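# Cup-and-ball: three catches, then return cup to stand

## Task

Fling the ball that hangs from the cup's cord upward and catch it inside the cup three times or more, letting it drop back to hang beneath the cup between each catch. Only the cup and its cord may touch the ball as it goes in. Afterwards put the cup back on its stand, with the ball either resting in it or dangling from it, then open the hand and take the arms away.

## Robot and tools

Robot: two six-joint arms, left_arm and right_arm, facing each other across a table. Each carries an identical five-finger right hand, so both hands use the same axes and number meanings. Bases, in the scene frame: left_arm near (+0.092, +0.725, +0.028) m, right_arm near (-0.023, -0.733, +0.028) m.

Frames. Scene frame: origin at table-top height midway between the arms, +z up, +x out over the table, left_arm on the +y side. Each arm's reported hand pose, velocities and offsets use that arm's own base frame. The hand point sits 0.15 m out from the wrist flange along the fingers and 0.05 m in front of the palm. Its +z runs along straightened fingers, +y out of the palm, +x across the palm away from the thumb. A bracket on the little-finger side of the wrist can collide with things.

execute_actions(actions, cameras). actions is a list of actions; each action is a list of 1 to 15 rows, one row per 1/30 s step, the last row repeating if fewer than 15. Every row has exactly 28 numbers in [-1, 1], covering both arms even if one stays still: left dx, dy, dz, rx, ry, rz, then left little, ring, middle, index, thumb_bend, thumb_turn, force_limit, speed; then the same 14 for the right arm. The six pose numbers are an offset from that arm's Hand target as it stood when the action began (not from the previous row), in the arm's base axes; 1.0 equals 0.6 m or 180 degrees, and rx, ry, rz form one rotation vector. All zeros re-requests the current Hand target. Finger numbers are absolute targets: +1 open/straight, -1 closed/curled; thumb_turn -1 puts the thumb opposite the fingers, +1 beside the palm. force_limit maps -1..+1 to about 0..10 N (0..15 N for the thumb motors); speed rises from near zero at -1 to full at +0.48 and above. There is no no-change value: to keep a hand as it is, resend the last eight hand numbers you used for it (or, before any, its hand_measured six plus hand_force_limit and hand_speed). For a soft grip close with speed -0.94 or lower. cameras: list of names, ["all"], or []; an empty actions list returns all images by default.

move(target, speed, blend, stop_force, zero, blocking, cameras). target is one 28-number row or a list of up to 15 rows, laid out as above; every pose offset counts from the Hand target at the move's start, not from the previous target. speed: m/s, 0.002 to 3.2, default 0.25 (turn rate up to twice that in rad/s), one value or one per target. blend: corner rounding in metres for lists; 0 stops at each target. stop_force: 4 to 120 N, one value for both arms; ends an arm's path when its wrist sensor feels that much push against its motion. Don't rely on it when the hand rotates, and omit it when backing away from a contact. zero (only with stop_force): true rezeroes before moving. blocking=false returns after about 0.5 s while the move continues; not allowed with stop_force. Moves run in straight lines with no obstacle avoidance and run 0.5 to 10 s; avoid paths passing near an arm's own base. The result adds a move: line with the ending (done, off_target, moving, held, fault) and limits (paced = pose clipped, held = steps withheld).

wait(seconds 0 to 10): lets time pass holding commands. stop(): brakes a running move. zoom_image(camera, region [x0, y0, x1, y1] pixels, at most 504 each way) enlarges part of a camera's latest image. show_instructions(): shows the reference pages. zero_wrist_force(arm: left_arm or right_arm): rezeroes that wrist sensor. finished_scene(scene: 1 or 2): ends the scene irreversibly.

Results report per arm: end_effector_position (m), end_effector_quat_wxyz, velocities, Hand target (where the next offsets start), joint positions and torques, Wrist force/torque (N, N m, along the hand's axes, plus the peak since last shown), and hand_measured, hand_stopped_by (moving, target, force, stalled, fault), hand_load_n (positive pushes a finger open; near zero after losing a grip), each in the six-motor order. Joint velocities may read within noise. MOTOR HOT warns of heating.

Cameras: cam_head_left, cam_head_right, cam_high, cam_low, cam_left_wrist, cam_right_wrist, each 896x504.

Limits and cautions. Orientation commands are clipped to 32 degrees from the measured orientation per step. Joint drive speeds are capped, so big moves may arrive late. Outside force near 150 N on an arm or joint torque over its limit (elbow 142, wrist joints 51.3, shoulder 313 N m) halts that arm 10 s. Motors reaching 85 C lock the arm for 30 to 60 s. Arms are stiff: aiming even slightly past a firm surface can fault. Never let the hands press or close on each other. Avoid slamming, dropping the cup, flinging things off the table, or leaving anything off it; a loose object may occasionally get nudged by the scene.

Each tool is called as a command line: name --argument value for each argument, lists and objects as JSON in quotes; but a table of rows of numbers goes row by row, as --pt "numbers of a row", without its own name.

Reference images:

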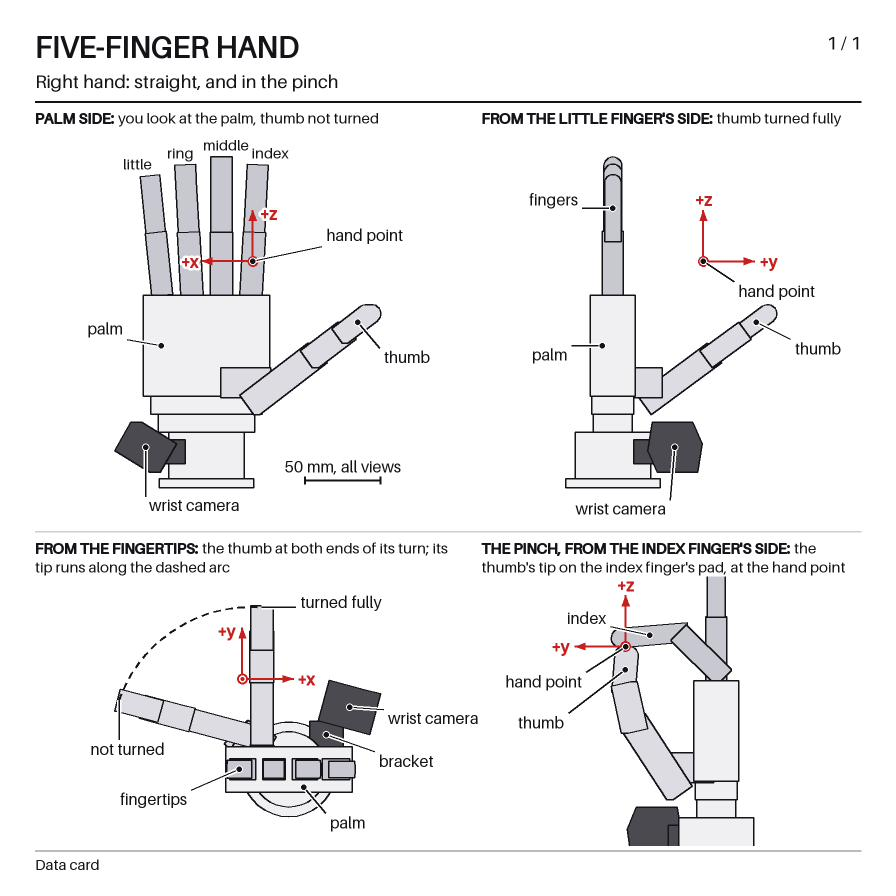

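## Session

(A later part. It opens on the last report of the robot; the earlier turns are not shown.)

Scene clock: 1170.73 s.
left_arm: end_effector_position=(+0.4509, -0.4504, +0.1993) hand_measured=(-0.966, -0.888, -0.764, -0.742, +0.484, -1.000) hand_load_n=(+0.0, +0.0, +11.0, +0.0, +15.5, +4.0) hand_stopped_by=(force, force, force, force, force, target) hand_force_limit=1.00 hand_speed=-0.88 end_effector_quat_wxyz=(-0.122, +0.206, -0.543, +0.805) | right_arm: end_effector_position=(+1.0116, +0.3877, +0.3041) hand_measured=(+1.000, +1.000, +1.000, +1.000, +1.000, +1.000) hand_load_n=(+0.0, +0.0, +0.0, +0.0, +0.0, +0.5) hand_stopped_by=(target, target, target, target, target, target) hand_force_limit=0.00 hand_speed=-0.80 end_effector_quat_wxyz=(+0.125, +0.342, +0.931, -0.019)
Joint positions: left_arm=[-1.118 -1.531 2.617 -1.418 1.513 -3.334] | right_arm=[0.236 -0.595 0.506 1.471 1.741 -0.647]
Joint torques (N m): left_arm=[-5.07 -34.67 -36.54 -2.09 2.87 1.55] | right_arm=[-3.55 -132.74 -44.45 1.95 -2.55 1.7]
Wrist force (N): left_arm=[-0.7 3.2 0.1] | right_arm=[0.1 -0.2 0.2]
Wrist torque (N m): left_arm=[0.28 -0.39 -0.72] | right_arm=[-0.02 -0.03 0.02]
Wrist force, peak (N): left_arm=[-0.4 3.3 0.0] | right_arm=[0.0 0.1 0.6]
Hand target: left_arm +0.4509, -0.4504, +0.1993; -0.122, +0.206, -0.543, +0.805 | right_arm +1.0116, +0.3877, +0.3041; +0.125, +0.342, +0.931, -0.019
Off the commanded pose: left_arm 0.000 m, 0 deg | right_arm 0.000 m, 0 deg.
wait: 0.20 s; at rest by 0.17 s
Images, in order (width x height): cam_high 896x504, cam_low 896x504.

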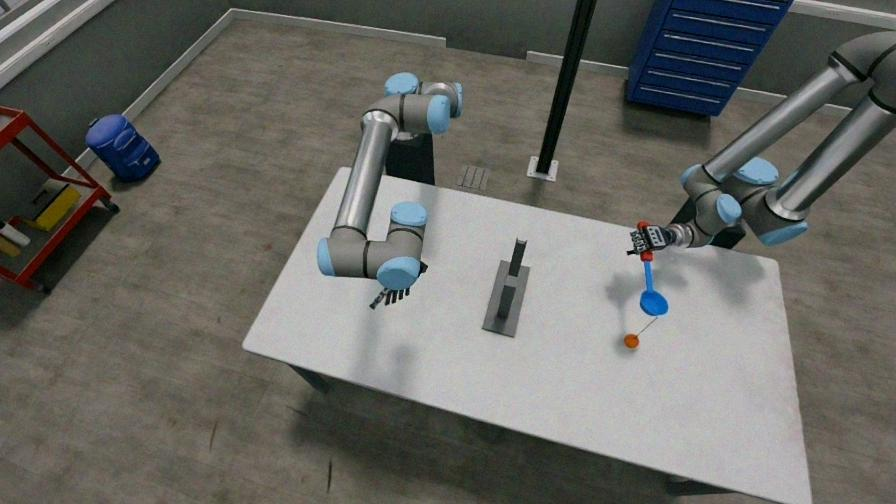

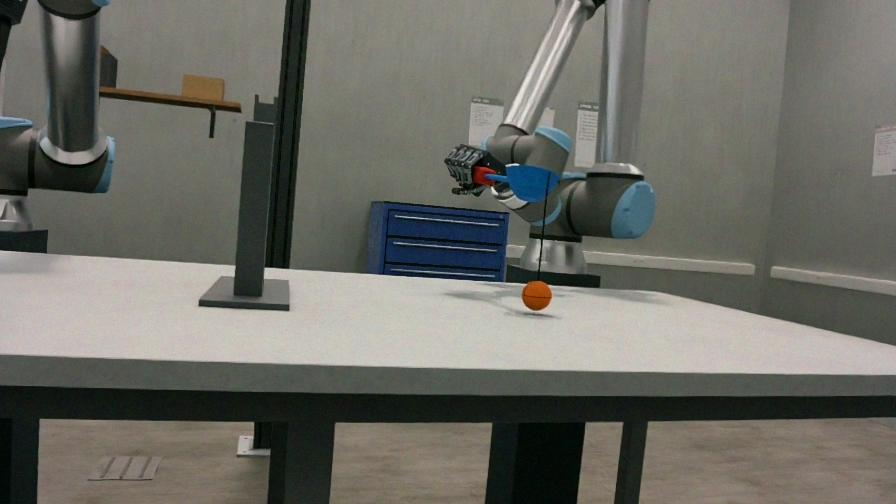

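move --target '[0,0,0.5845,0,0,0,-0.98,-0.98,-0.98,-0.98,-0.98,-1,1,-0.88,0,0,0,0,0,0,1,1,1,1,1,1,0,-0.8]' --speed 0.1

execute_actions --actions '[[[0,0,0,0,0,0,-0.98,-0.98,-0.98,-0.98,-0.98,-1,1,-0.88,0,0,0,0,0,0,1,1,1,1,1,1,0,-0.8],[0,0,0,0,0,0,-0.98,-0.98,-0.98,-0.98,-0.98,-1,1,-0.88,0,0,0,0,0,0,1,1,1,1,1,1,0,-0.8],[0,0,0,0,0,0,-0.98,-0.98,-0.98,-0.98,-0.98,-1,1,-0.88,0,0,0,0,0,0,1,1,1,1,1,1,0,-0.8],[0,0,0,0,0,0,-0.98,-0.98,-0.98,-0.98,-0.98,-1,1,-0.88,0,0,0,0,0,0,1,1,1,1,1,1,0,-0.8],[0,0,0,0,0,0,-0.98,-0.98,-0.98,-0.98,-0.98,-1,1,-0.88,0,0,0,0,0,0,1,1,1,1,1,1,0,-0.8],[0,0,0,0,0,0,-0.98,-0.98,-0.98,-0.98,-0.98,-1,1,-0.88,0,0,0,0,0,0,1,1,1,1,1,1,0,-0.8],[0,0.03784,0,0,0,0,-0.98,-0.98,-0.98,-0.98,-0.98,-1,1,-0.88,0,0,0,0,0,0,1,1,1,1,1,1,0,-0.8],[0,0.08628,0,0,0,0,-0.98,-0.98,-0.98,-0.98,-0.98,-1,1,-0.88,0,0,0,0,0,0,1,1,1,1,1,1,0,-0.8],[0,0.11633,0,0,0,0,-0.98,-0.98,-0.98,-0.98,-0.98,-1,1,-0.88,0,0,0,0,0,0,1,1,1,1,1,1,0,-0.8],[0,0.13976,0,0,0,0,-0.98,-0.98,-0.98,-0.98,-0.98,-1,1,-0.88,0,0,0,0,0,0,1,1,1,1,1,1,0,-0.8],[0,0.16319,0,0,0,0,-0.98,-0.98,-0.98,-0.98,-0.98,-1,1,-0.88,0,0,0,0,0,0,1,1,1,1,1,1,0,-0.8],[0,0.18662,0,0,0,0,-0.98,-0.98,-0.98,-0.98,-0.98,-1,1,-0.88,0,0,0,0,0,0,1,1,1,1,1,1,0,-0.8],[0,0.21005,0,0,0,0,-0.98,-0.98,-0.98,-0.98,-0.98,-1,1,-0.88,0,0,0,0,0,0,1,1,1,1,1,1,0,-0.8],[0,0.23348,0,0,0,0,-0.98,-0.98,-0.98,-0.98,-0.98,-1,1,-0.88,0,0,0,0,0,0,1,1,1,1,1,1,0,-0.8],[0,0.25691,0,0,0,0,-0.98,-0.98,-0.98,-0.98,-0.98,-1,1,-0.88,0,0,0,0,0,0,1,1,1,1,1,1,0,-0.8]],[[0,0.02343,0,0,0,0,-0.98,-0.98,-0.98,-0.98,-0.98,-1,1,-0.88,0,0,0,0,0,0,1,1,1,1,1,1,0,-0.8],[0,0.04686,0,0,0,0,-0.98,-0.98,-0.98,-0.98,-0.98,-1,1,-0.88,0,0,0,0,0,0,1,1,1,1,1,1,0,-0.8],[0,0.06181,0,0,0,0,-0.98,-0.98,-0.98,-0.98,-0.98,-1,1,-0.88,0,0,0,0,0,0,1,1,1,1,1,1,0,-0.8],[0,0.04474,0,0,0,0,-0.98,-0.98,-0.98,-0.98,-0.98,-1,1,-0.88,0,0,0,0,0,0,1,1,1,1,1,1,0,-0.8],[0,0.01708,0,0,0,0,-0.98,-0.98,-0.98,-0.98,-0.98,-1,1,-0.88,0,0,0,0,0,0,1,1,1,1,1,1,0,-0.8],[0,-0.02119,0,0,0,0,-0.98,-0.98,-0.98,-0.98,-0.98,-1,1,-0.88,0,0,0,0,0,0,1,1,1,1,1,1,0,-0.8],[0,-0.07006,0,0,0,0,-0.98,-0.98,-0.98,-0.98,-0.98,-1,1,-0.88,0,0,0,0,0,0,1,1,1,1,1,1,0,-0.8],[0,-0.09888,0,0,0,0,-0.98,-0.98,-0.98,-0.98,-0.98,-1,1,-0.88,0,0,0,0,0,0,1,1,1,1,1,1,0,-0.8],[0,-0.12231,0,0,0,0,-0.98,-0.98,-0.98,-0.98,-0.98,-1,1,-0.88,0,0,0,0,0,0,1,1,1,1,1,1,0,-0.8],[0,-0.14574,0,0,0,0,-0.98,-0.98,-0.98,-0.98,-0.98,-1,1,-0.88,0,0,0,0,0,0,1,1,1,1,1,1,0,-0.8],[0,-0.16917,0,0,0,0,-0.98,-0.98,-0.98,-0.98,-0.98,-1,1,-0.88,0,0,0,0,0,0,1,1,1,1,1,1,0,-0.8],[0,-0.1926,0,0,0,0,-0.98,-0.98,-0.98,-0.98,-0.98,-1,1,-0.88,0,0,0,0,0,0,1,1,1,1,1,1,0,-0.8],[0,-0.21603,0,0,0,0,-0.98,-0.98,-0.98,-0.98,-0.98,-1,1,-0.88,0,0,0,0,0,0,1,1,1,1,1,1,0,-0.8],[0,-0.23946,0,0,0,0,-0.98,-0.98,-0.98,-0.98,-0.98,-1,1,-0.88,0,0,0,0,0,0,1,1,1,1,1,1,0,-0.8],[0,-0.26289,0,0,0,0,-0.98,-0.98,-0.98,-0.98,-0.98,-1,1,-0.88,0,0,0,0,0,0,1,1,1,1,1,1,0,-0.8]],[[0,-0.02343,0,0,0,0,-0.98,-0.98,-0.98,-0.98,-0.98,-1,1,-0.88,0,0,0,0,0,0,1,1,1,1,1,1,0,-0.8],[0,-0.01263,0,0,0,0,-0.98,-0.98,-0.98,-0.98,-0.98,-1,1,-0.88,0,0,0,0,0,0,1,1,1,1,1,1,0,-0.8],[0,0.01149,0,0,0,0,-0.98,-0.98,-0.98,-0.98,-0.98,-1,1,-0.88,0,0,0,0,0,0,1,1,1,1,1,1,0,-0.8],[0,0.0462,0,0,0,0,-0.98,-0.98,-0.98,-0.98,-0.98,-1,1,-0.88,0,0,0,0,0,0,1,1,1,1,1,1,0,-0.8],[0,0.09152,0,0,0,0,-0.98,-0.98,-0.98,-0.98,-0.98,-1,1,-0.88,0,0,0,0,0,0,1,1,1,1,1,1,0,-0.8],[0,0.13004,0,0,0,0,-0.98,-0.98,-0.98,-0.98,-0.98,-1,1,-0.88,0,0,0,0,0,0,1,1,1,1,1,1,0,-0.8],[0,0.15347,0,0,0,0,-0.98,-0.98,-0.98,-0.98,-0.98,-1,1,-0.88,0,0,0,0,0,0,1,1,1,1,1,1,0,-0.8],[0,0.1769,0,0,0,0,-0.98,-0.98,-0.98,-0.98,-0.98,-1,1,-0.88,0,0,0,0,0,0,1,1,1,1,1,1,0,-0.8],[0,0.20033,0,0,0,0,-0.98,-0.98,-0.98,-0.98,-0.98,-1,1,-0.88,0,0,0,0,0,0,1,1,1,1,1,1,0,-0.8],[0,0.22376,0,0,0,0,-0.98,-0.98,-0.98,-0.98,-0.98,-1,1,-0.88,0,0,0,0,0,0,1,1,1,1,1,1,0,-0.8],[0,0.24719,0,0,0,0,-0.98,-0.98,-0.98,-0.98,-0.98,-1,1,-0.88,0,0,0,0,0,0,1,1,1,1,1,1,0,-0.8],[0,0.27062,0,0,0,0,-0.98,-0.98,-0.98,-0.98,-0.98,-1,1,-0.88,0,0,0,0,0,0,1,1,1,1,1,1,0,-0.8],[0,0.29405,0,0,0,0,-0.98,-0.98,-0.98,-0.98,-0.98,-1,1,-0.88,0,0,0,0,0,0,1,1,1,1,1,1,0,-0.8],[0,0.31748,0,0,0,0,-0.98,-0.98,-0.98,-0.98,-0.98,-1,1,-0.88,0,0,0,0,0,0,1,1,1,1,1,1,0,-0.8],[0,0.34091,0,0,0,0,-0.98,-0.98,-0.98,-0.98,-0.98,-1,1,-0.88,0,0,0,0,0,0,1,1,1,1,1,1,0,-0.8]],[[0,0.01756,0,0,0,0,-0.98,-0.98,-0.98,-0.98,-0.98,-1,1,-0.88,0,0,0,0,0,0,1,1,1,1,1,1,0,-0.8],[0,0.00129,0,0,0,0,-0.98,-0.98,-0.98,-0.98,-0.98,-1,1,-0.88,0,0,0,0,0,0,1,1,1,1,1,1,0,-0.8],[0,-0.02558,0,0,0,0,-0.98,-0.98,-0.98,-0.98,-0.98,-1,1,-0.88,0,0,0,0,0,0,1,1,1,1,1,1,0,-0.8],[0,-0.06305,0,0,0,0,-0.98,-0.98,-0.98,-0.98,-0.98,-1,1,-0.88,0,0,0,0,0,0,1,1,1,1,1,1,0,-0.8],[0,-0.11113,0,0,0,0,-0.98,-0.98,-0.98,-0.98,-0.98,-1,1,-0.88,0,0,0,0,0,0,1,1,1,1,1,1,0,-0.8],[0,-0.14222,0,0,0,0,-0.98,-0.98,-0.98,-0.98,-0.98,-1,1,-0.88,0,0,0,0,0,0,1,1,1,1,1,1,0,-0.8],[0,-0.16565,0,0,0,0,-0.98,-0.98,-0.98,-0.98,-0.98,-1,1,-0.88,0,0,0,0,0,0,1,1,1,1,1,1,0,-0.8],[0.0134,-0.18908,0,0,0,0,-0.98,-0.98,-0.98,-0.98,-0.98,-1,1,-0.88,0,0,0,0,0,0,1,1,1,1,1,1,0,-0.8],[0.036,-0.21251,0,0,0,0,-0.98,-0.98,-0.98,-0.98,-0.98,-1,1,-0.88,0,0,0,0,0,0,1,1,1,1,1,1,0,-0.8],[0.06,-0.20466,0,0,0,0,-0.98,-0.98,-0.98,-0.98,-0.98,-1,1,-0.88,0,0,0,0,0,0,1,1,1,1,1,1,0,-0.8],[0.067,-0.18129,0,0,0,0,-0.98,-0.98,-0.98,-0.98,-0.98,-1,1,-0.88,0,0,0,0,0,0,1,1,1,1,1,1,0,-0.8],[0.056,-0.17011,0,0,0,0,-0.98,-0.98,-0.98,-0.98,-0.98,-1,1,-0.88,0,0,0,0,0,0,1,1,1,1,1,1,0,-0.8],[0.056,-0.17011,0,0,0,0,-0.98,-0.98,-0.98,-0.98,-0.98,-1,1,-0.88,0,0,0,0,0,0,1,1,1,1,1,1,0,-0.8],[0.056,-0.17011,0,0,0,0,-0.98,-0.98,-0.98,-0.98,-0.98,-1,1,-0.88,0,0,0,0,0,0,1,1,1,1,1,1,0,-0.8],[0.056,-0.17011,0,0,0,0,-0.98,-0.98,-0.98,-0.98,-0.98,-1,1,-0.88,0,0,0,0,0,0,1,1,1,1,1,1,0,-0.8]]]' --cameras '["cam_low", "cam_high"]'

zoom_image --camera "cam_high" --region '[640, 150, 840, 350]'

wait --seconds 0.1 --cameras '["cam_low", "cam_high"]'

zoom_image --camera "cam_high" --region '[640, 150, 840, 350]'

Scene clock: 1265.67 s.
left_arm: end_effector_position=(+0.4509, -0.4504, +0.5499) hand_measured=(-0.966, -0.888, -0.764, -0.742, +0.484, -1.000) hand_load_n=(+0.0, +0.0, +11.0, +0.0, +16.0, +3.5) hand_stopped_by=(force, force, force, force, force, target) hand_force_limit=1.00 hand_speed=-0.88 end_effector_quat_wxyz=(-0.122, +0.206, -0.543, +0.805) | right_arm: end_effector_position=(+1.0116, +0.3877, +0.3041) hand_measured=(+1.000, +1.000, +1.000, +1.000, +1.000, +1.000) hand_load_n=(+0.0, +0.0, +0.0, +0.0, +0.0, +0.0) hand_stopped_by=(target, target, target, target, target, target) hand_force_limit=0.00 hand_speed=-0.80 end_effector_quat_wxyz=(+0.125, +0.342, +0.931, -0.019)
Joint positions: left_arm=[-1.118 -2.033 2.193 -0.492 1.513 -3.334] | right_arm=[0.236 -0.595 0.506 1.471 1.741 -0.647]
Joint torques (N m): left_arm=[-18.59 -13.72 -59.85 -1.71 -2.81 -3.14] | right_arm=[-3.27 -133.9 -44.88 1.78 -2.79 1.49]
Wrist force (N): left_arm=[-0.7 3.7 0.5] | right_arm=[0.0 -0.1 0.5]
Wrist torque (N m): left_arm=[0.41 -0.39 -0.77] | right_arm=[-0.02 -0.01 0.01]
Wrist force, peak (N): left_arm=[-0.9 4.1 -0.6] | right_arm=[-0.3 0.0 0.9]
Hand target: left_arm +0.4509, -0.4504, +0.5500; -0.122, +0.206, -0.543, +0.805 | right_arm +1.0116, +0.3877, +0.3041; +0.125, +0.342, +0.931, -0.019
Off the commanded pose: left_arm 0.000 m, 0 deg | right_arm 0.000 m, 0 deg.
move: done

Scene clock: 1268.03 s.
left_arm: end_effector_position=(+0.4843, -0.3513, +0.5499) hand_measured=(-0.964, -0.888, -0.764, -0.742, +0.484, -1.000) hand_load_n=(+6.0, +0.0, +11.0, +0.0, +16.0, +3.0) hand_stopped_by=(force, force, force, force, force, target) hand_force_limit=1.00 hand_speed=-0.88 end_effector_quat_wxyz=(-0.122, +0.206, -0.543, +0.805) | right_arm: end_effector_position=(+1.0116, +0.3877, +0.3041) hand_measured=(+1.000, +1.000, +1.000, +1.000, +1.000, +1.000) hand_load_n=(+0.0, +0.0, +0.0, +0.0, +0.0, +0.0) hand_stopped_by=(target, target, target, target, target, target) hand_force_limit=0.00 hand_speed=-0.80 end_effector_quat_wxyz=(+0.125, +0.342, +0.931, -0.019)
Joint positions: left_arm=[-0.86 -2.074 2.214 -0.477 1.756 -3.419] | right_arm=[0.236 -0.595 0.506 1.471 1.741 -0.647]
Joint torques (N m): left_arm=[11.91 7.18 -58.43 -7.29 2.73 -3.22] | right_arm=[-3.82 -133.24 -44.5 2.05 -2.67 1.56]
Wrist force (N): left_arm=[-1.0 5.2 0.1] | right_arm=[-0.3 0.1 0.2]
Wrist torque (N m): left_arm=[0.65 -0.43 -1.10] | right_arm=[0.03 0.04 0.00]
Wrist force, peak (N): left_arm=[3.1 6.8 7.5] | right_arm=[-0.2 0.2 0.7]
Hand target: left_arm +0.4845, -0.3515, +0.5500; -0.122, +0.206, -0.543, +0.805 | right_arm +1.0116, +0.3877, +0.3041; +0.125, +0.342, +0.931, -0.019
Off the commanded pose: left_arm 0.000 m, 0 deg | right_arm 0.000 m, 0 deg.
Images, in order (width x height): cam_high 896x504, cam_low 896x504.

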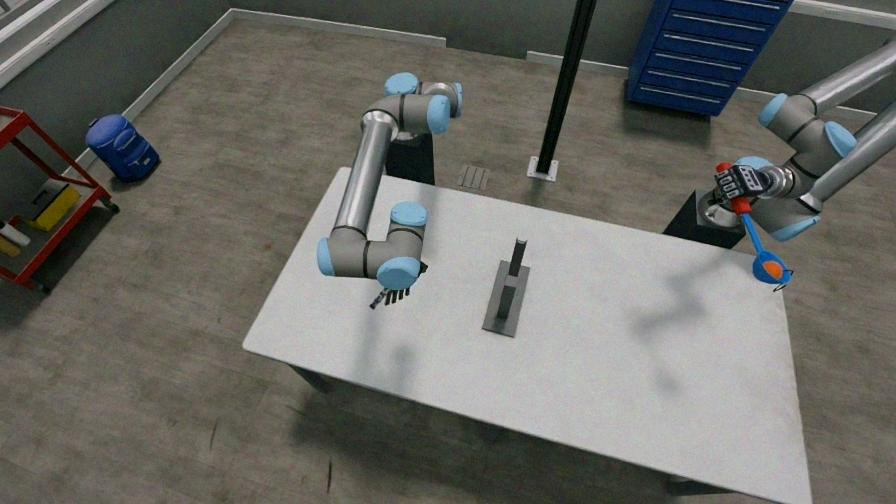

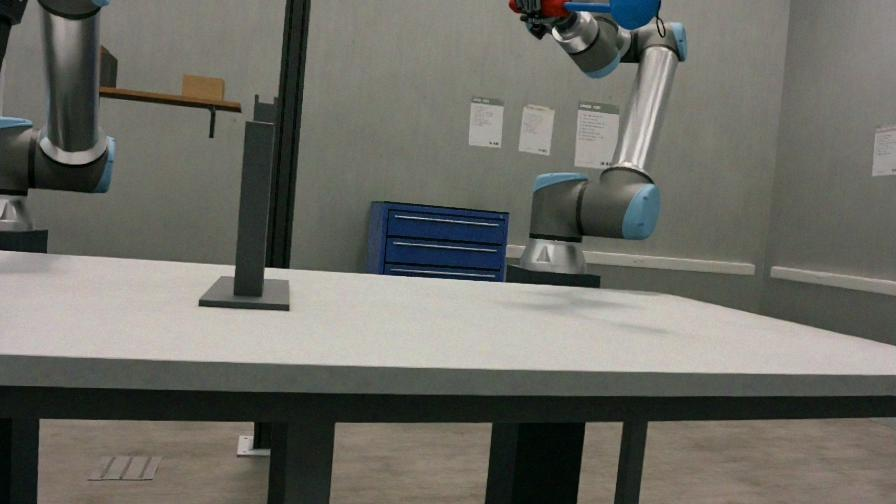

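Scaled by 2.520.

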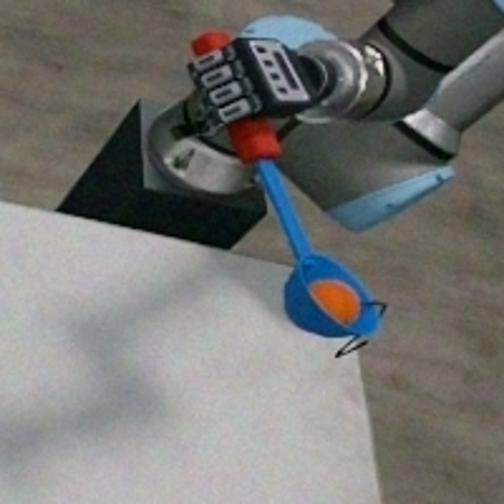

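Scene clock: 1268.13 s.
left_arm: end_effector_position=(+0.4844, -0.3513, +0.5499) hand_measured=(-0.964, -0.888, -0.764, -0.742, +0.484, -1.000) hand_load_n=(+6.0, +0.0, +11.0, +0.0, +16.0, +3.0) hand_stopped_by=(force, force, force, force, force, target) hand_force_limit=1.00 hand_speed=-0.88 end_effector_quat_wxyz=(-0.123, +0.206, -0.543, +0.805) | right_arm: end_effector_position=(+1.0116, +0.3877, +0.3041) hand_measured=(+1.000, +1.000, +1.000, +1.000, +1.000, +1.000) hand_load_n=(+0.0, +0.0, +0.0, +0.0, +0.0, +0.0) hand_stopped_by=(target, target, target, target, target, target) hand_force_limit=0.00 hand_speed=-0.80 end_effector_quat_wxyz=(+0.125, +0.342, +0.931, -0.019)
Joint positions: left_arm=[-0.86 -2.074 2.214 -0.477 1.756 -3.419] | right_arm=[0.236 -0.595 0.506 1.471 1.741 -0.647]
Joint torques (N m): left_arm=[14.34 7.84 -58.22 -5.58 2.77 -3.39] | right_arm=[-3.26 -133.72 -44.22 2.11 -2.7 1.51]
Wrist force (N): left_arm=[-0.7 3.1 0.6] | right_arm=[-0.2 0.1 0.5]
Wrist torque (N m): left_arm=[0.52 -0.24 -0.77] | right_arm=[0.01 0.01 0.01]
Wrist force, peak (N): left_arm=[-0.3 3.4 -1.1] | right_arm=[-0.2 0.1 0.5]
Hand target: left_arm +0.4845, -0.3515, +0.5500; -0.122, +0.206, -0.543, +0.805 | right_arm +1.0116, +0.3877, +0.3041; +0.125, +0.342, +0.931, -0.019
Off the commanded pose: left_arm 0.000 m, 0 deg | right_arm 0.000 m, 0 deg.
wait: 0.10 s; no rest
Images, in order (width x height): cam_high 896x504, cam_low 896x504.

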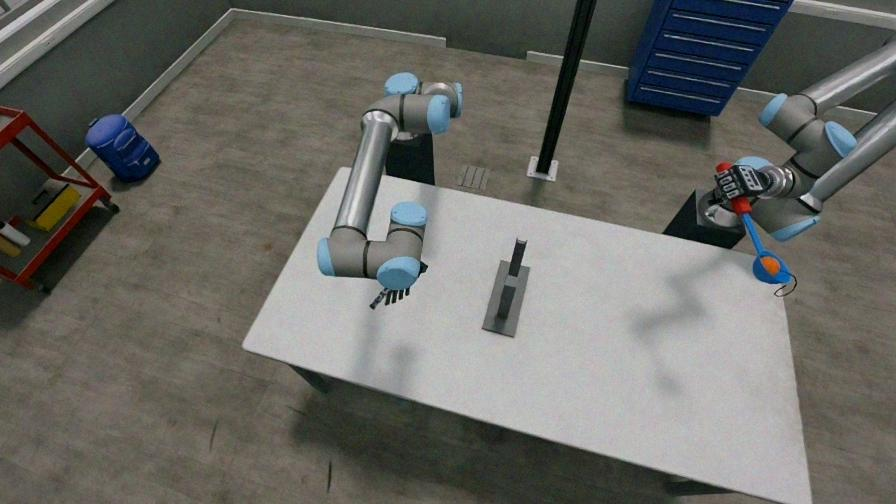

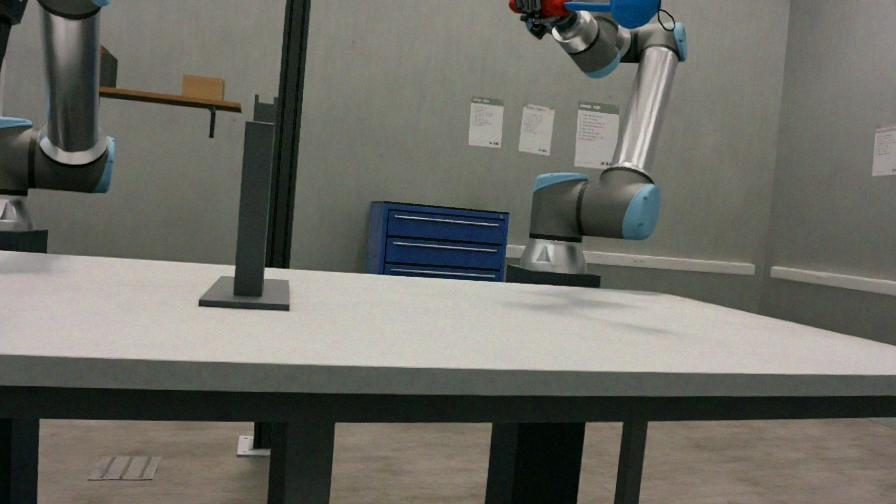

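Scaled by 2.520.

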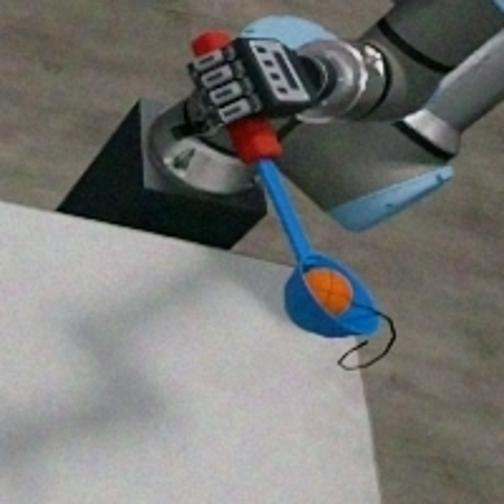

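move --target '[-0.055,-0.097,-0.59,0,0,0,-0.98,-0.98,-0.98,-0.98,-0.98,-1,1,-0.88,0,0,0,0,0,0,1,1,1,1,1,1,0,-0.8]' --speed 0.25 --cameras '["cam_low", "cam_high"]'

Scene clock: 1306.63 s.
left_arm: end_effector_position=(+0.4515, -0.4097, +0.1960) hand_measured=(-0.964, -0.888, -0.764, -0.742, +0.484, -1.000) hand_load_n=(+6.5, +0.0, +11.0, +0.0, +15.5, +2.5) hand_stopped_by=(force, force, force, force, force, target) hand_force_limit=1.00 hand_speed=-0.88 end_effector_quat_wxyz=(-0.122, +0.206, -0.543, +0.805) | right_arm: end_effector_position=(+1.0116, +0.3877, +0.3041) hand_measured=(+1.000, +1.000, +1.000, +1.000, +1.000, +1.000) hand_load_n=(+0.0, +0.0, +0.0, +0.0, +0.0, +0.0) hand_stopped_by=(target, target, target, target, target, target) hand_force_limit=0.00 hand_speed=-0.80 end_effector_quat_wxyz=(+0.125, +0.342, +0.931, -0.019)
Joint positions: left_arm=[-1.056 -1.56 2.66 -1.431 1.571 -3.354] | right_arm=[0.236 -0.595 0.506 1.471 1.741 -0.647]
Joint torques (N m): left_arm=[-18.49 -8.94 -10.99 -6.08 -2.98 3.69] | right_arm=[-3.32 -133.32 -44.28 1.78 -2.68 1.49]
Wrist force (N): left_arm=[-1.0 3.0 0.0] | right_arm=[-0.3 0.0 0.6]
Wrist torque (N m): left_arm=[0.39 -0.33 -1.09] | right_arm=[-0.01 0.02 0.00]
Wrist force, peak (N): left_arm=[-0.9 5.4 0.2] | right_arm=[-0.5 -0.2 0.7]
Hand target: left_arm +0.4515, -0.4097, +0.1960; -0.122, +0.206, -0.543, +0.805 | right_arm +1.0116, +0.3877, +0.3041; +0.125, +0.342, +0.931, -0.019
Off the commanded pose: left_arm 0.000 m, 0 deg | right_arm 0.000 m, 0 deg.
move: done
Images, in order (width x height): cam_high 896x504, cam_low 896x504.

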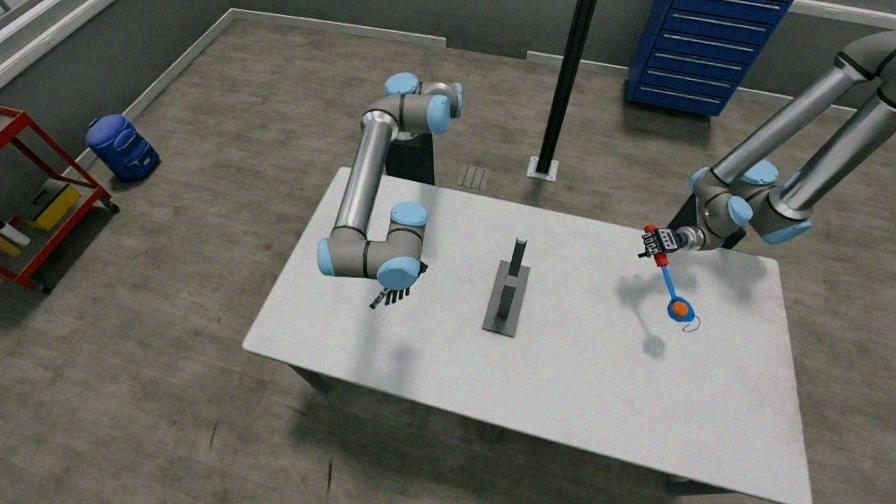

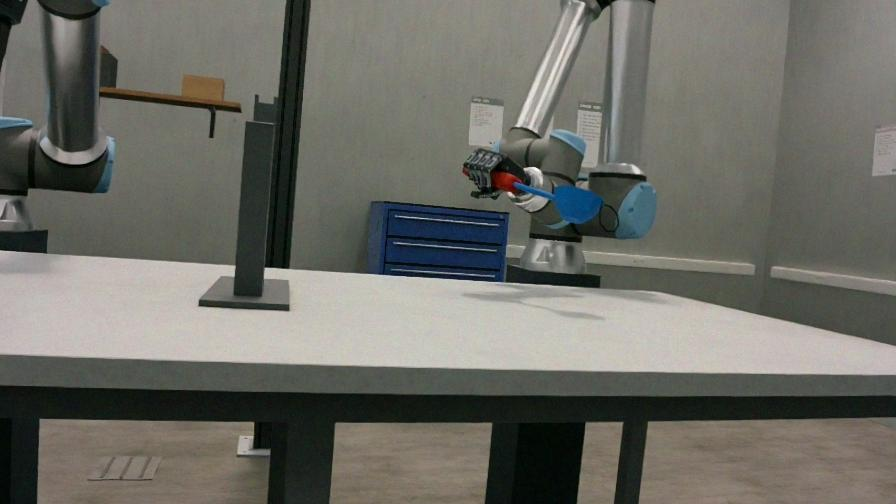

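zoom_image --camera "cam_low" --region '[450, 130, 660, 255]'

zoom_image --camera "cam_high" --region '[620, 210, 720, 350]'

Scaled by 2.400.

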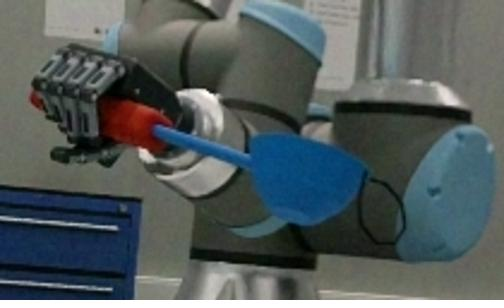

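Scaled by 3.600.

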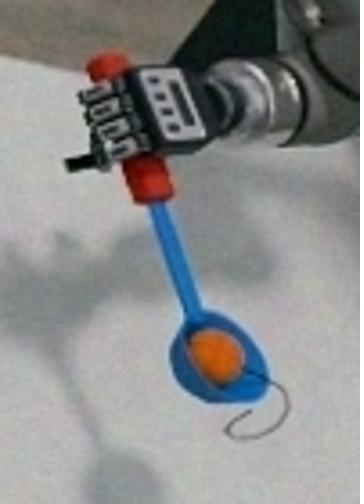

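move --target '[0,-0.067,-0.02,0.54,0,0,-0.98,-0.98,-0.98,-0.98,-0.98,-1,1,-0.88,0,0,0,0,0,0,1,1,1,1,1,1,0,-0.8]' --speed 0.3 --cameras '["cam_low", "cam_high"]'

zoom_image --camera "cam_low" --region '[430, 170, 640, 310]'

zoom_image --camera "cam_high" --region '[600, 210, 720, 350]'

Scene clock: 1333.23 s.
left_arm: end_effector_position=(+0.4515, -0.4499, +0.1840) hand_measured=(-0.966, -0.888, -0.764, -0.742, +0.484, -1.000) hand_load_n=(+0.5, +0.0, +10.5, +9.0, +15.0, +4.5) hand_stopped_by=(force, force, force, force, force, target) hand_force_limit=1.00 hand_speed=-0.88 end_effector_quat_wxyz=(+0.236, -0.045, +0.963, -0.125) | right_arm: end_effector_position=(+1.0116, +0.3877, +0.3041) hand_measured=(+1.000, +1.000, +1.000, +1.000, +1.000, +1.000) hand_load_n=(+0.0, -0.5, +0.0, +0.0, +0.0, +0.0) hand_stopped_by=(target, target, target, target, target, target) hand_force_limit=0.00 hand_speed=-0.80 end_effector_quat_wxyz=(+0.125, +0.342, +0.931, -0.019)
Joint positions: left_arm=[-1.309 -1.321 1.906 0.615 1.168 -2.896] | right_arm=[0.236 -0.595 0.506 1.471 1.741 -0.647]
Joint torques (N m): left_arm=[-18.27 -38.21 -44.78 5.56 -4.88 -3.17] | right_arm=[-3.29 -132.81 -45.17 1.96 -2.76 1.54]
Wrist force (N): left_arm=[-0.7 0.4 4.5] | right_arm=[-0.1 -0.1 0.5]
Wrist torque (N m): left_arm=[-0.19 0.50 -0.20] | right_arm=[-0.02 0.00 0.01]
Wrist force, peak (N): left_arm=[1.3 -0.2 6.7] | right_arm=[-0.3 -0.1 0.7]
Hand target: left_arm +0.4515, -0.4499, +0.1840; +0.236, -0.045, +0.963, -0.125 | right_arm +1.0116, +0.3877, +0.3041; +0.125, +0.342, +0.931, -0.019
Off the commanded pose: left_arm 0.000 m, 0 deg | right_arm 0.000 m, 0 deg.
move: done
Images, in order (width x height): cam_high 896x504, cam_low 896x504.

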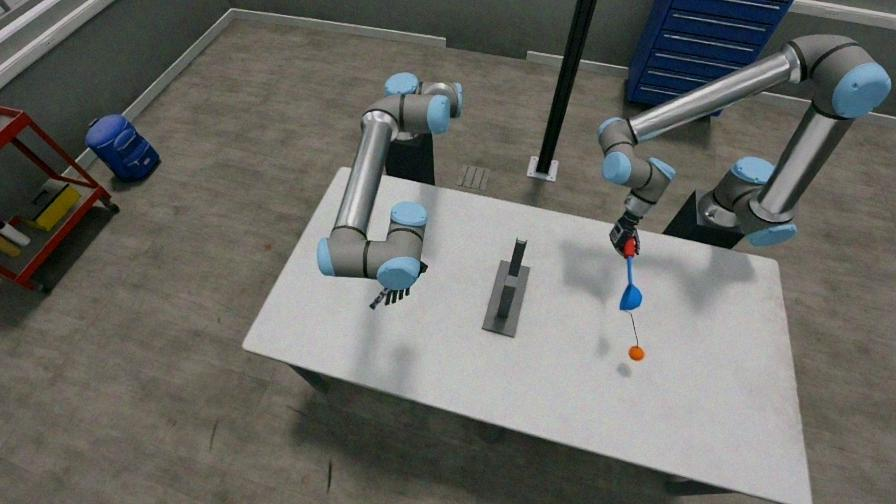

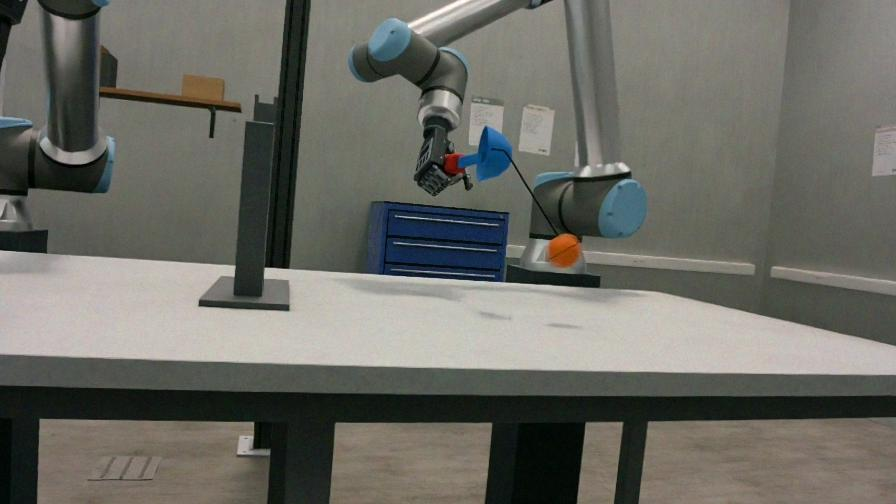

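Scaled by 2.400.

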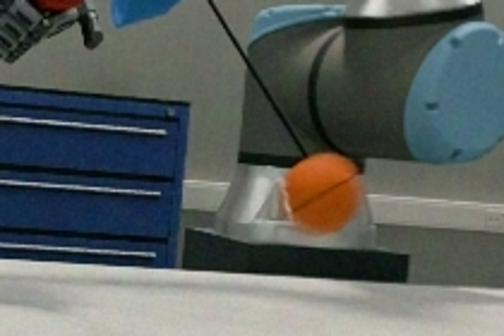

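Scaled by 3.600.

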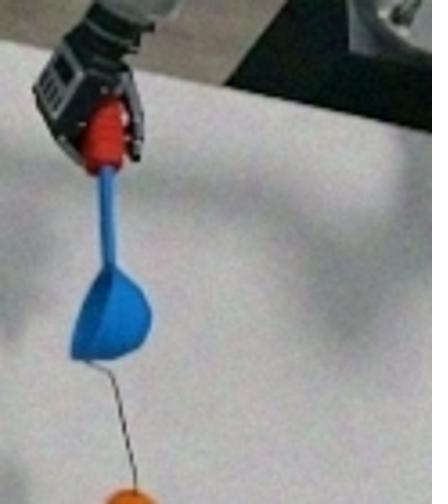

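move --target '[0,-0.0217,0.12,-0.507,0,0,-0.98,-0.98,-0.98,-0.98,-0.98,-1,1,-0.88,0,0,0,0,0,0,1,1,1,1,1,1,0,-0.8]' --speed 0.3 --cameras '["cam_low", "cam_high"]'

zoom_image --camera "cam_low" --region '[420, 90, 630, 310]'

zoom_image --camera "cam_high" --region '[600, 210, 720, 350]'

Scene clock: 1346.53 s.
left_arm: end_effector_position=(+0.4515, -0.4629, +0.2560) hand_measured=(-0.966, -0.888, -0.764, -0.742, +0.484, -1.000) hand_load_n=(+0.0, +0.0, +10.5, +0.0, +16.0, +4.0) hand_stopped_by=(force, force, force, force, force, target) hand_force_limit=1.00 hand_speed=-0.88 end_effector_quat_wxyz=(-0.133, +0.200, -0.584, +0.776) | right_arm: end_effector_position=(+1.0116, +0.3877, +0.3041) hand_measured=(+1.000, +1.000, +1.000, +1.000, +1.000, +1.000) hand_load_n=(+0.0, +0.0, +0.0, +0.0, +0.0, +0.0) hand_stopped_by=(target, target, target, target, target, target) hand_force_limit=0.00 hand_speed=-0.80 end_effector_quat_wxyz=(+0.125, +0.342, +0.931, -0.019)
Joint positions: left_arm=[-1.13 -1.704 2.522 -1.059 1.514 -3.287] | right_arm=[0.236 -0.595 0.506 1.471 1.741 -0.647]
Joint torques (N m): left_arm=[-17.99 -7.76 -20.07 -6.5 -3.43 -3.08] | right_arm=[-2.06 -133.26 -44.93 1.98 -2.78 1.41]
Wrist force (N): left_arm=[-0.8 3.8 0.4] | right_arm=[-0.2 -0.1 0.4]
Wrist torque (N m): left_arm=[0.38 -0.28 -0.80] | right_arm=[-0.01 0.01 0.00]
Wrist force, peak (N): left_arm=[-0.4 1.4 5.2] | right_arm=[-0.1 -0.1 0.8]
Hand target: left_arm +0.4515, -0.4629, +0.2560; -0.133, +0.200, -0.584, +0.776 | right_arm +1.0116, +0.3877, +0.3041; +0.125, +0.342, +0.931, -0.019
Off the commanded pose: left_arm 0.000 m, 0 deg | right_arm 0.000 m, 0 deg.
move: done
Images, in order (width x height): cam_high 896x504, cam_low 896x504.

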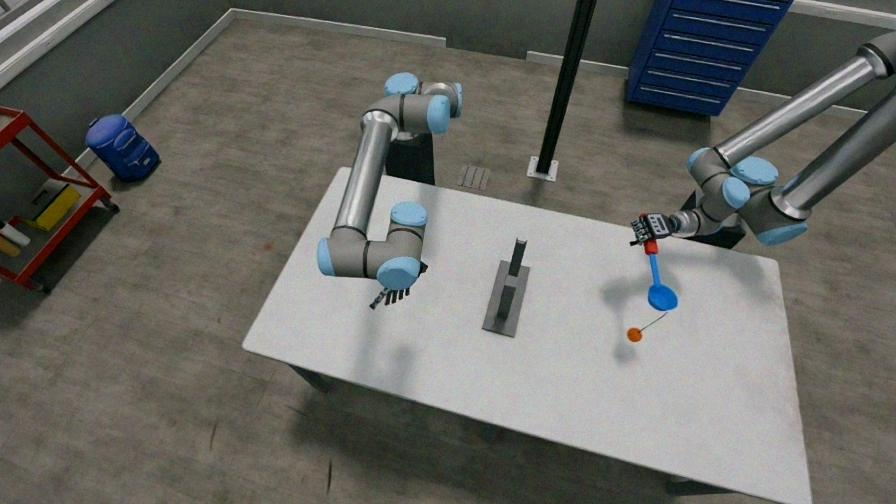

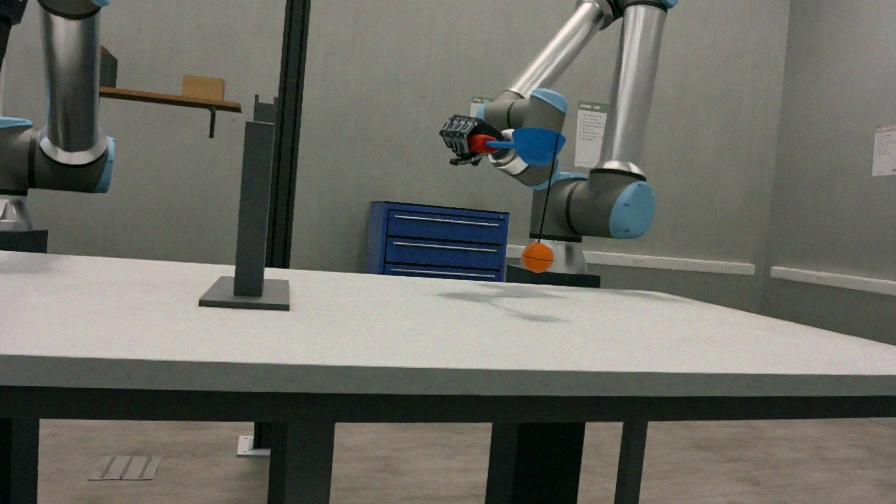

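Scaled by 2.291.

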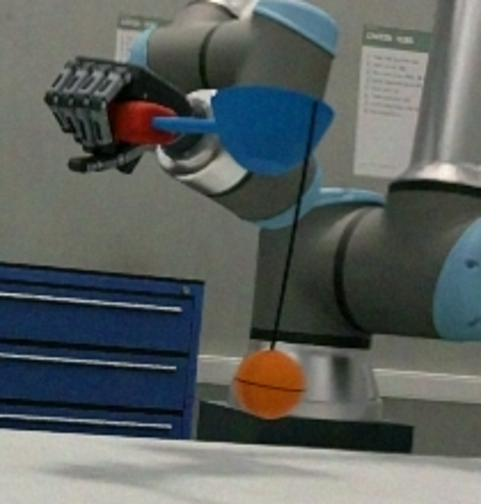

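Scaled by 3.600.

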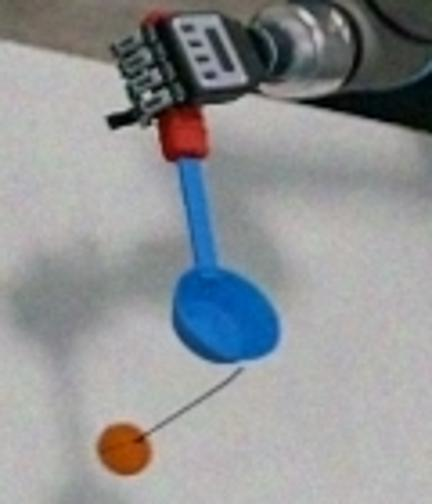

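wait --seconds 0.3 --cameras '["cam_head_left", "cam_head_right", "cam_low", "cam_high"]'

zoom_image --camera "cam_head_left" --region '[300, 200, 480, 320]'

zoom_image --camera "cam_head_right" --region '[250, 200, 430, 320]'

Scene clock: 1362.03 s.
left_arm: end_effector_position=(+0.4515, -0.4629, +0.2560) hand_measured=(-0.966, -0.888, -0.764, -0.742, +0.484, -1.000) hand_load_n=(+0.0, +0.0, +11.0, +0.0, +15.5, +3.5) hand_stopped_by=(force, force, force, force, force, target) hand_force_limit=1.00 hand_speed=-0.88 end_effector_quat_wxyz=(-0.133, +0.200, -0.584, +0.776) | right_arm: end_effector_position=(+1.0116, +0.3877, +0.3041) hand_measured=(+1.000, +1.000, +1.000, +1.000, +1.000, +1.000) hand_load_n=(+0.0, +0.0, +0.0, +0.0, +0.0, +0.0) hand_stopped_by=(target, target, target, target, target, target) hand_force_limit=0.00 hand_speed=-0.80 end_effector_quat_wxyz=(+0.125, +0.342, +0.931, -0.019)
Joint positions: left_arm=[-1.13 -1.704 2.522 -1.059 1.514 -3.287] | right_arm=[0.236 -0.595 0.506 1.471 1.741 -0.647]
Joint torques (N m): left_arm=[-11.08 -16.22 -44.02 -3.61 0.42 2.12] | right_arm=[-2.89 -133.51 -45.13 1.89 -2.55 1.45]
Wrist force (N): left_arm=[-1.0 3.6 0.2] | right_arm=[0.0 0.0 0.3]
Wrist torque (N m): left_arm=[0.38 -0.30 -0.75] | right_arm=[0.02 -0.02 0.02]
Wrist force, peak (N): left_arm=[-0.8 4.4 1.4] | right_arm=[-0.2 0.1 0.8]
Hand target: left_arm +0.4515, -0.4629, +0.2560; -0.133, +0.200, -0.584, +0.776 | right_arm +1.0116, +0.3877, +0.3041; +0.125, +0.342, +0.931, -0.019
Off the commanded pose: left_arm 0.000 m, 0 deg | right_arm 0.000 m, 0 deg.
wait: 0.30 s; at rest from the start
Images, in order (width x height): cam_head_left 896x504, cam_head_right 896x504, cam_high 896x504, cam_low 896x504.

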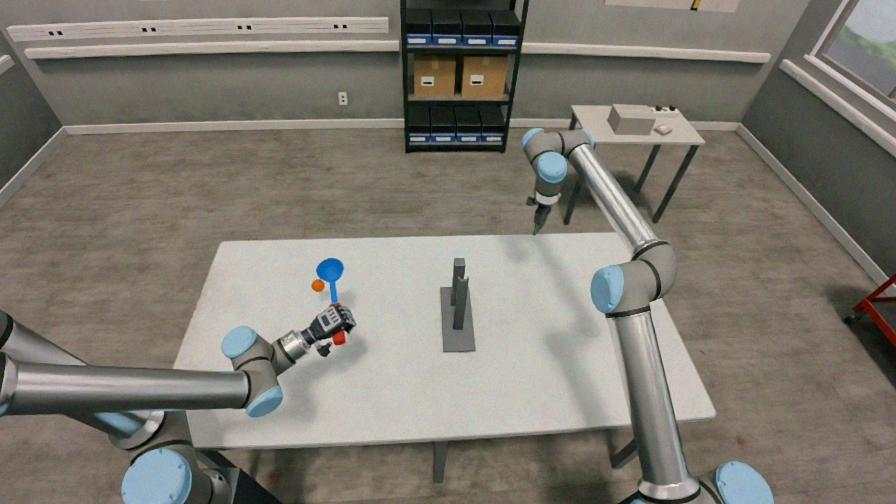

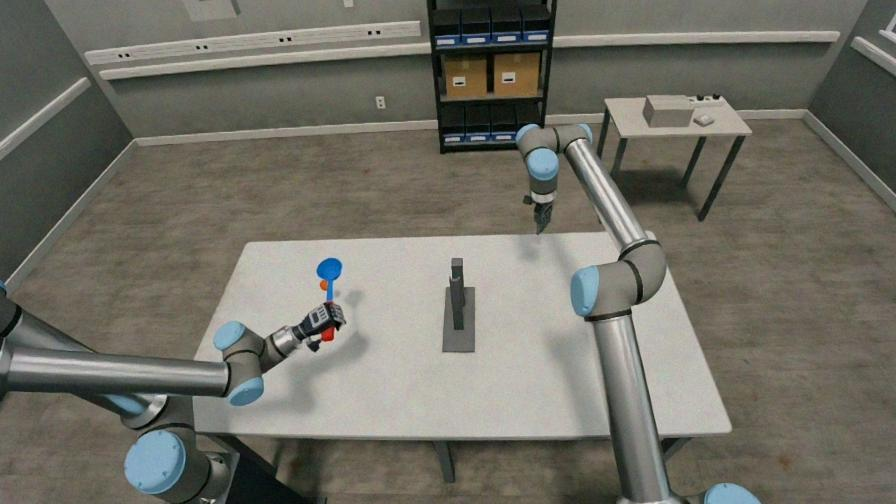

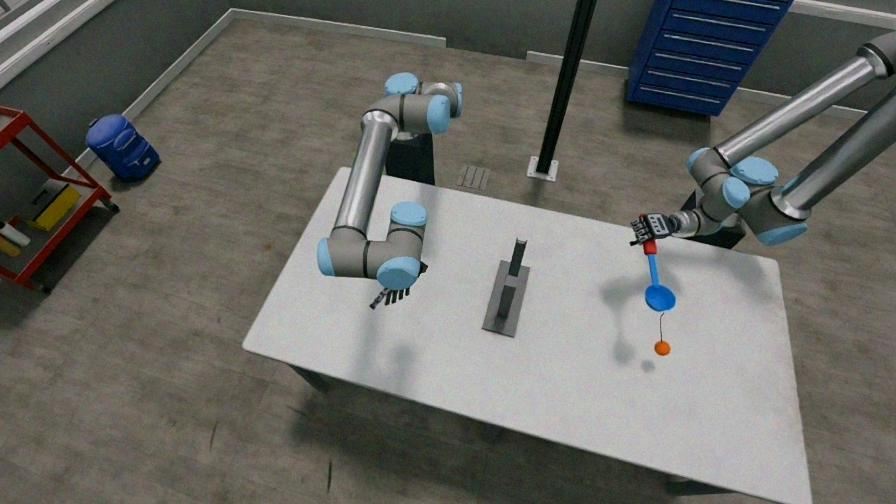

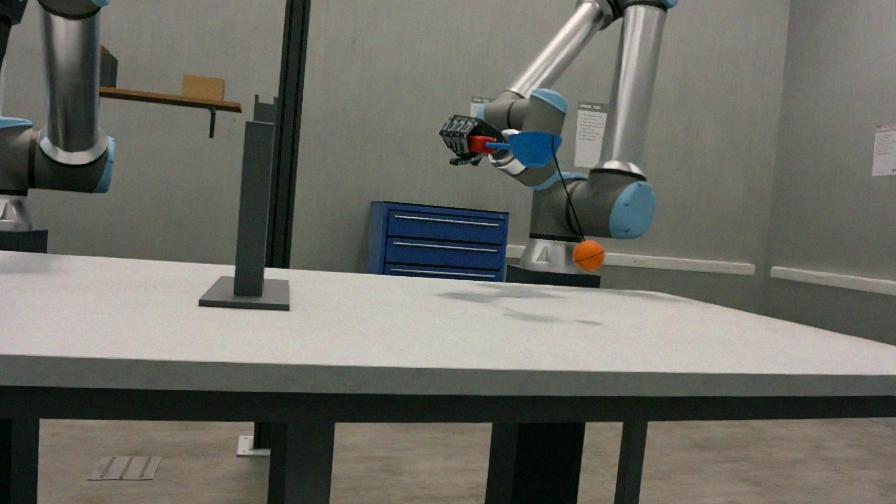

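Scaled by 2.800.

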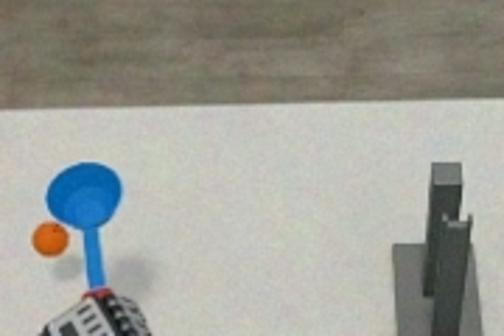

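Scaled by 2.800.

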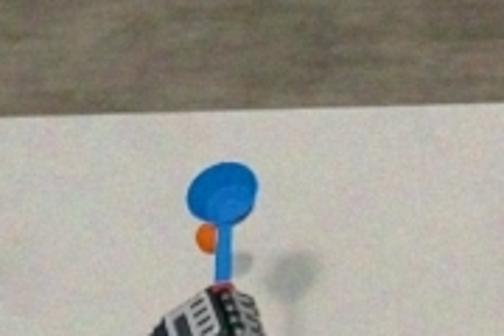

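zoom_image --camera "cam_head_left" --region '[290, 280, 390, 360]'

zoom_image --camera "cam_head_right" --region '[280, 280, 380, 360]'

zoom_image --camera "cam_low" --region '[430, 100, 630, 280]'

Scaled by 5.040.

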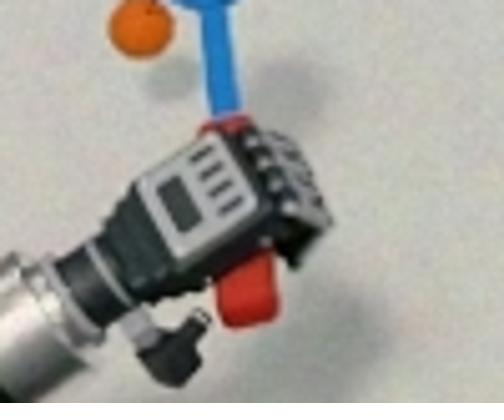

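Scaled by 5.040.

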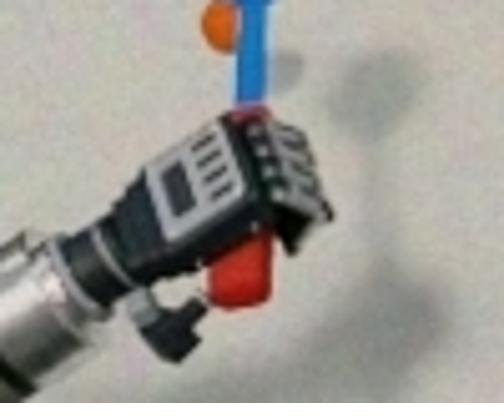

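Scaled by 2.520.

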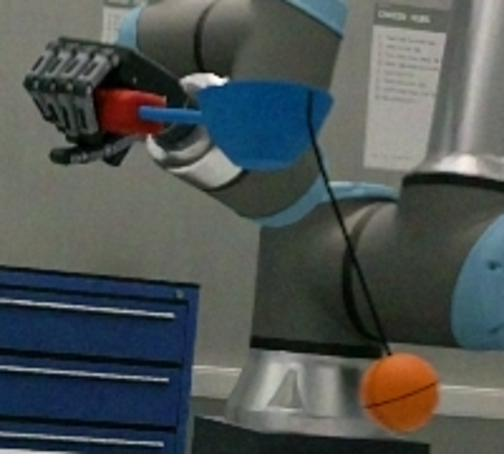

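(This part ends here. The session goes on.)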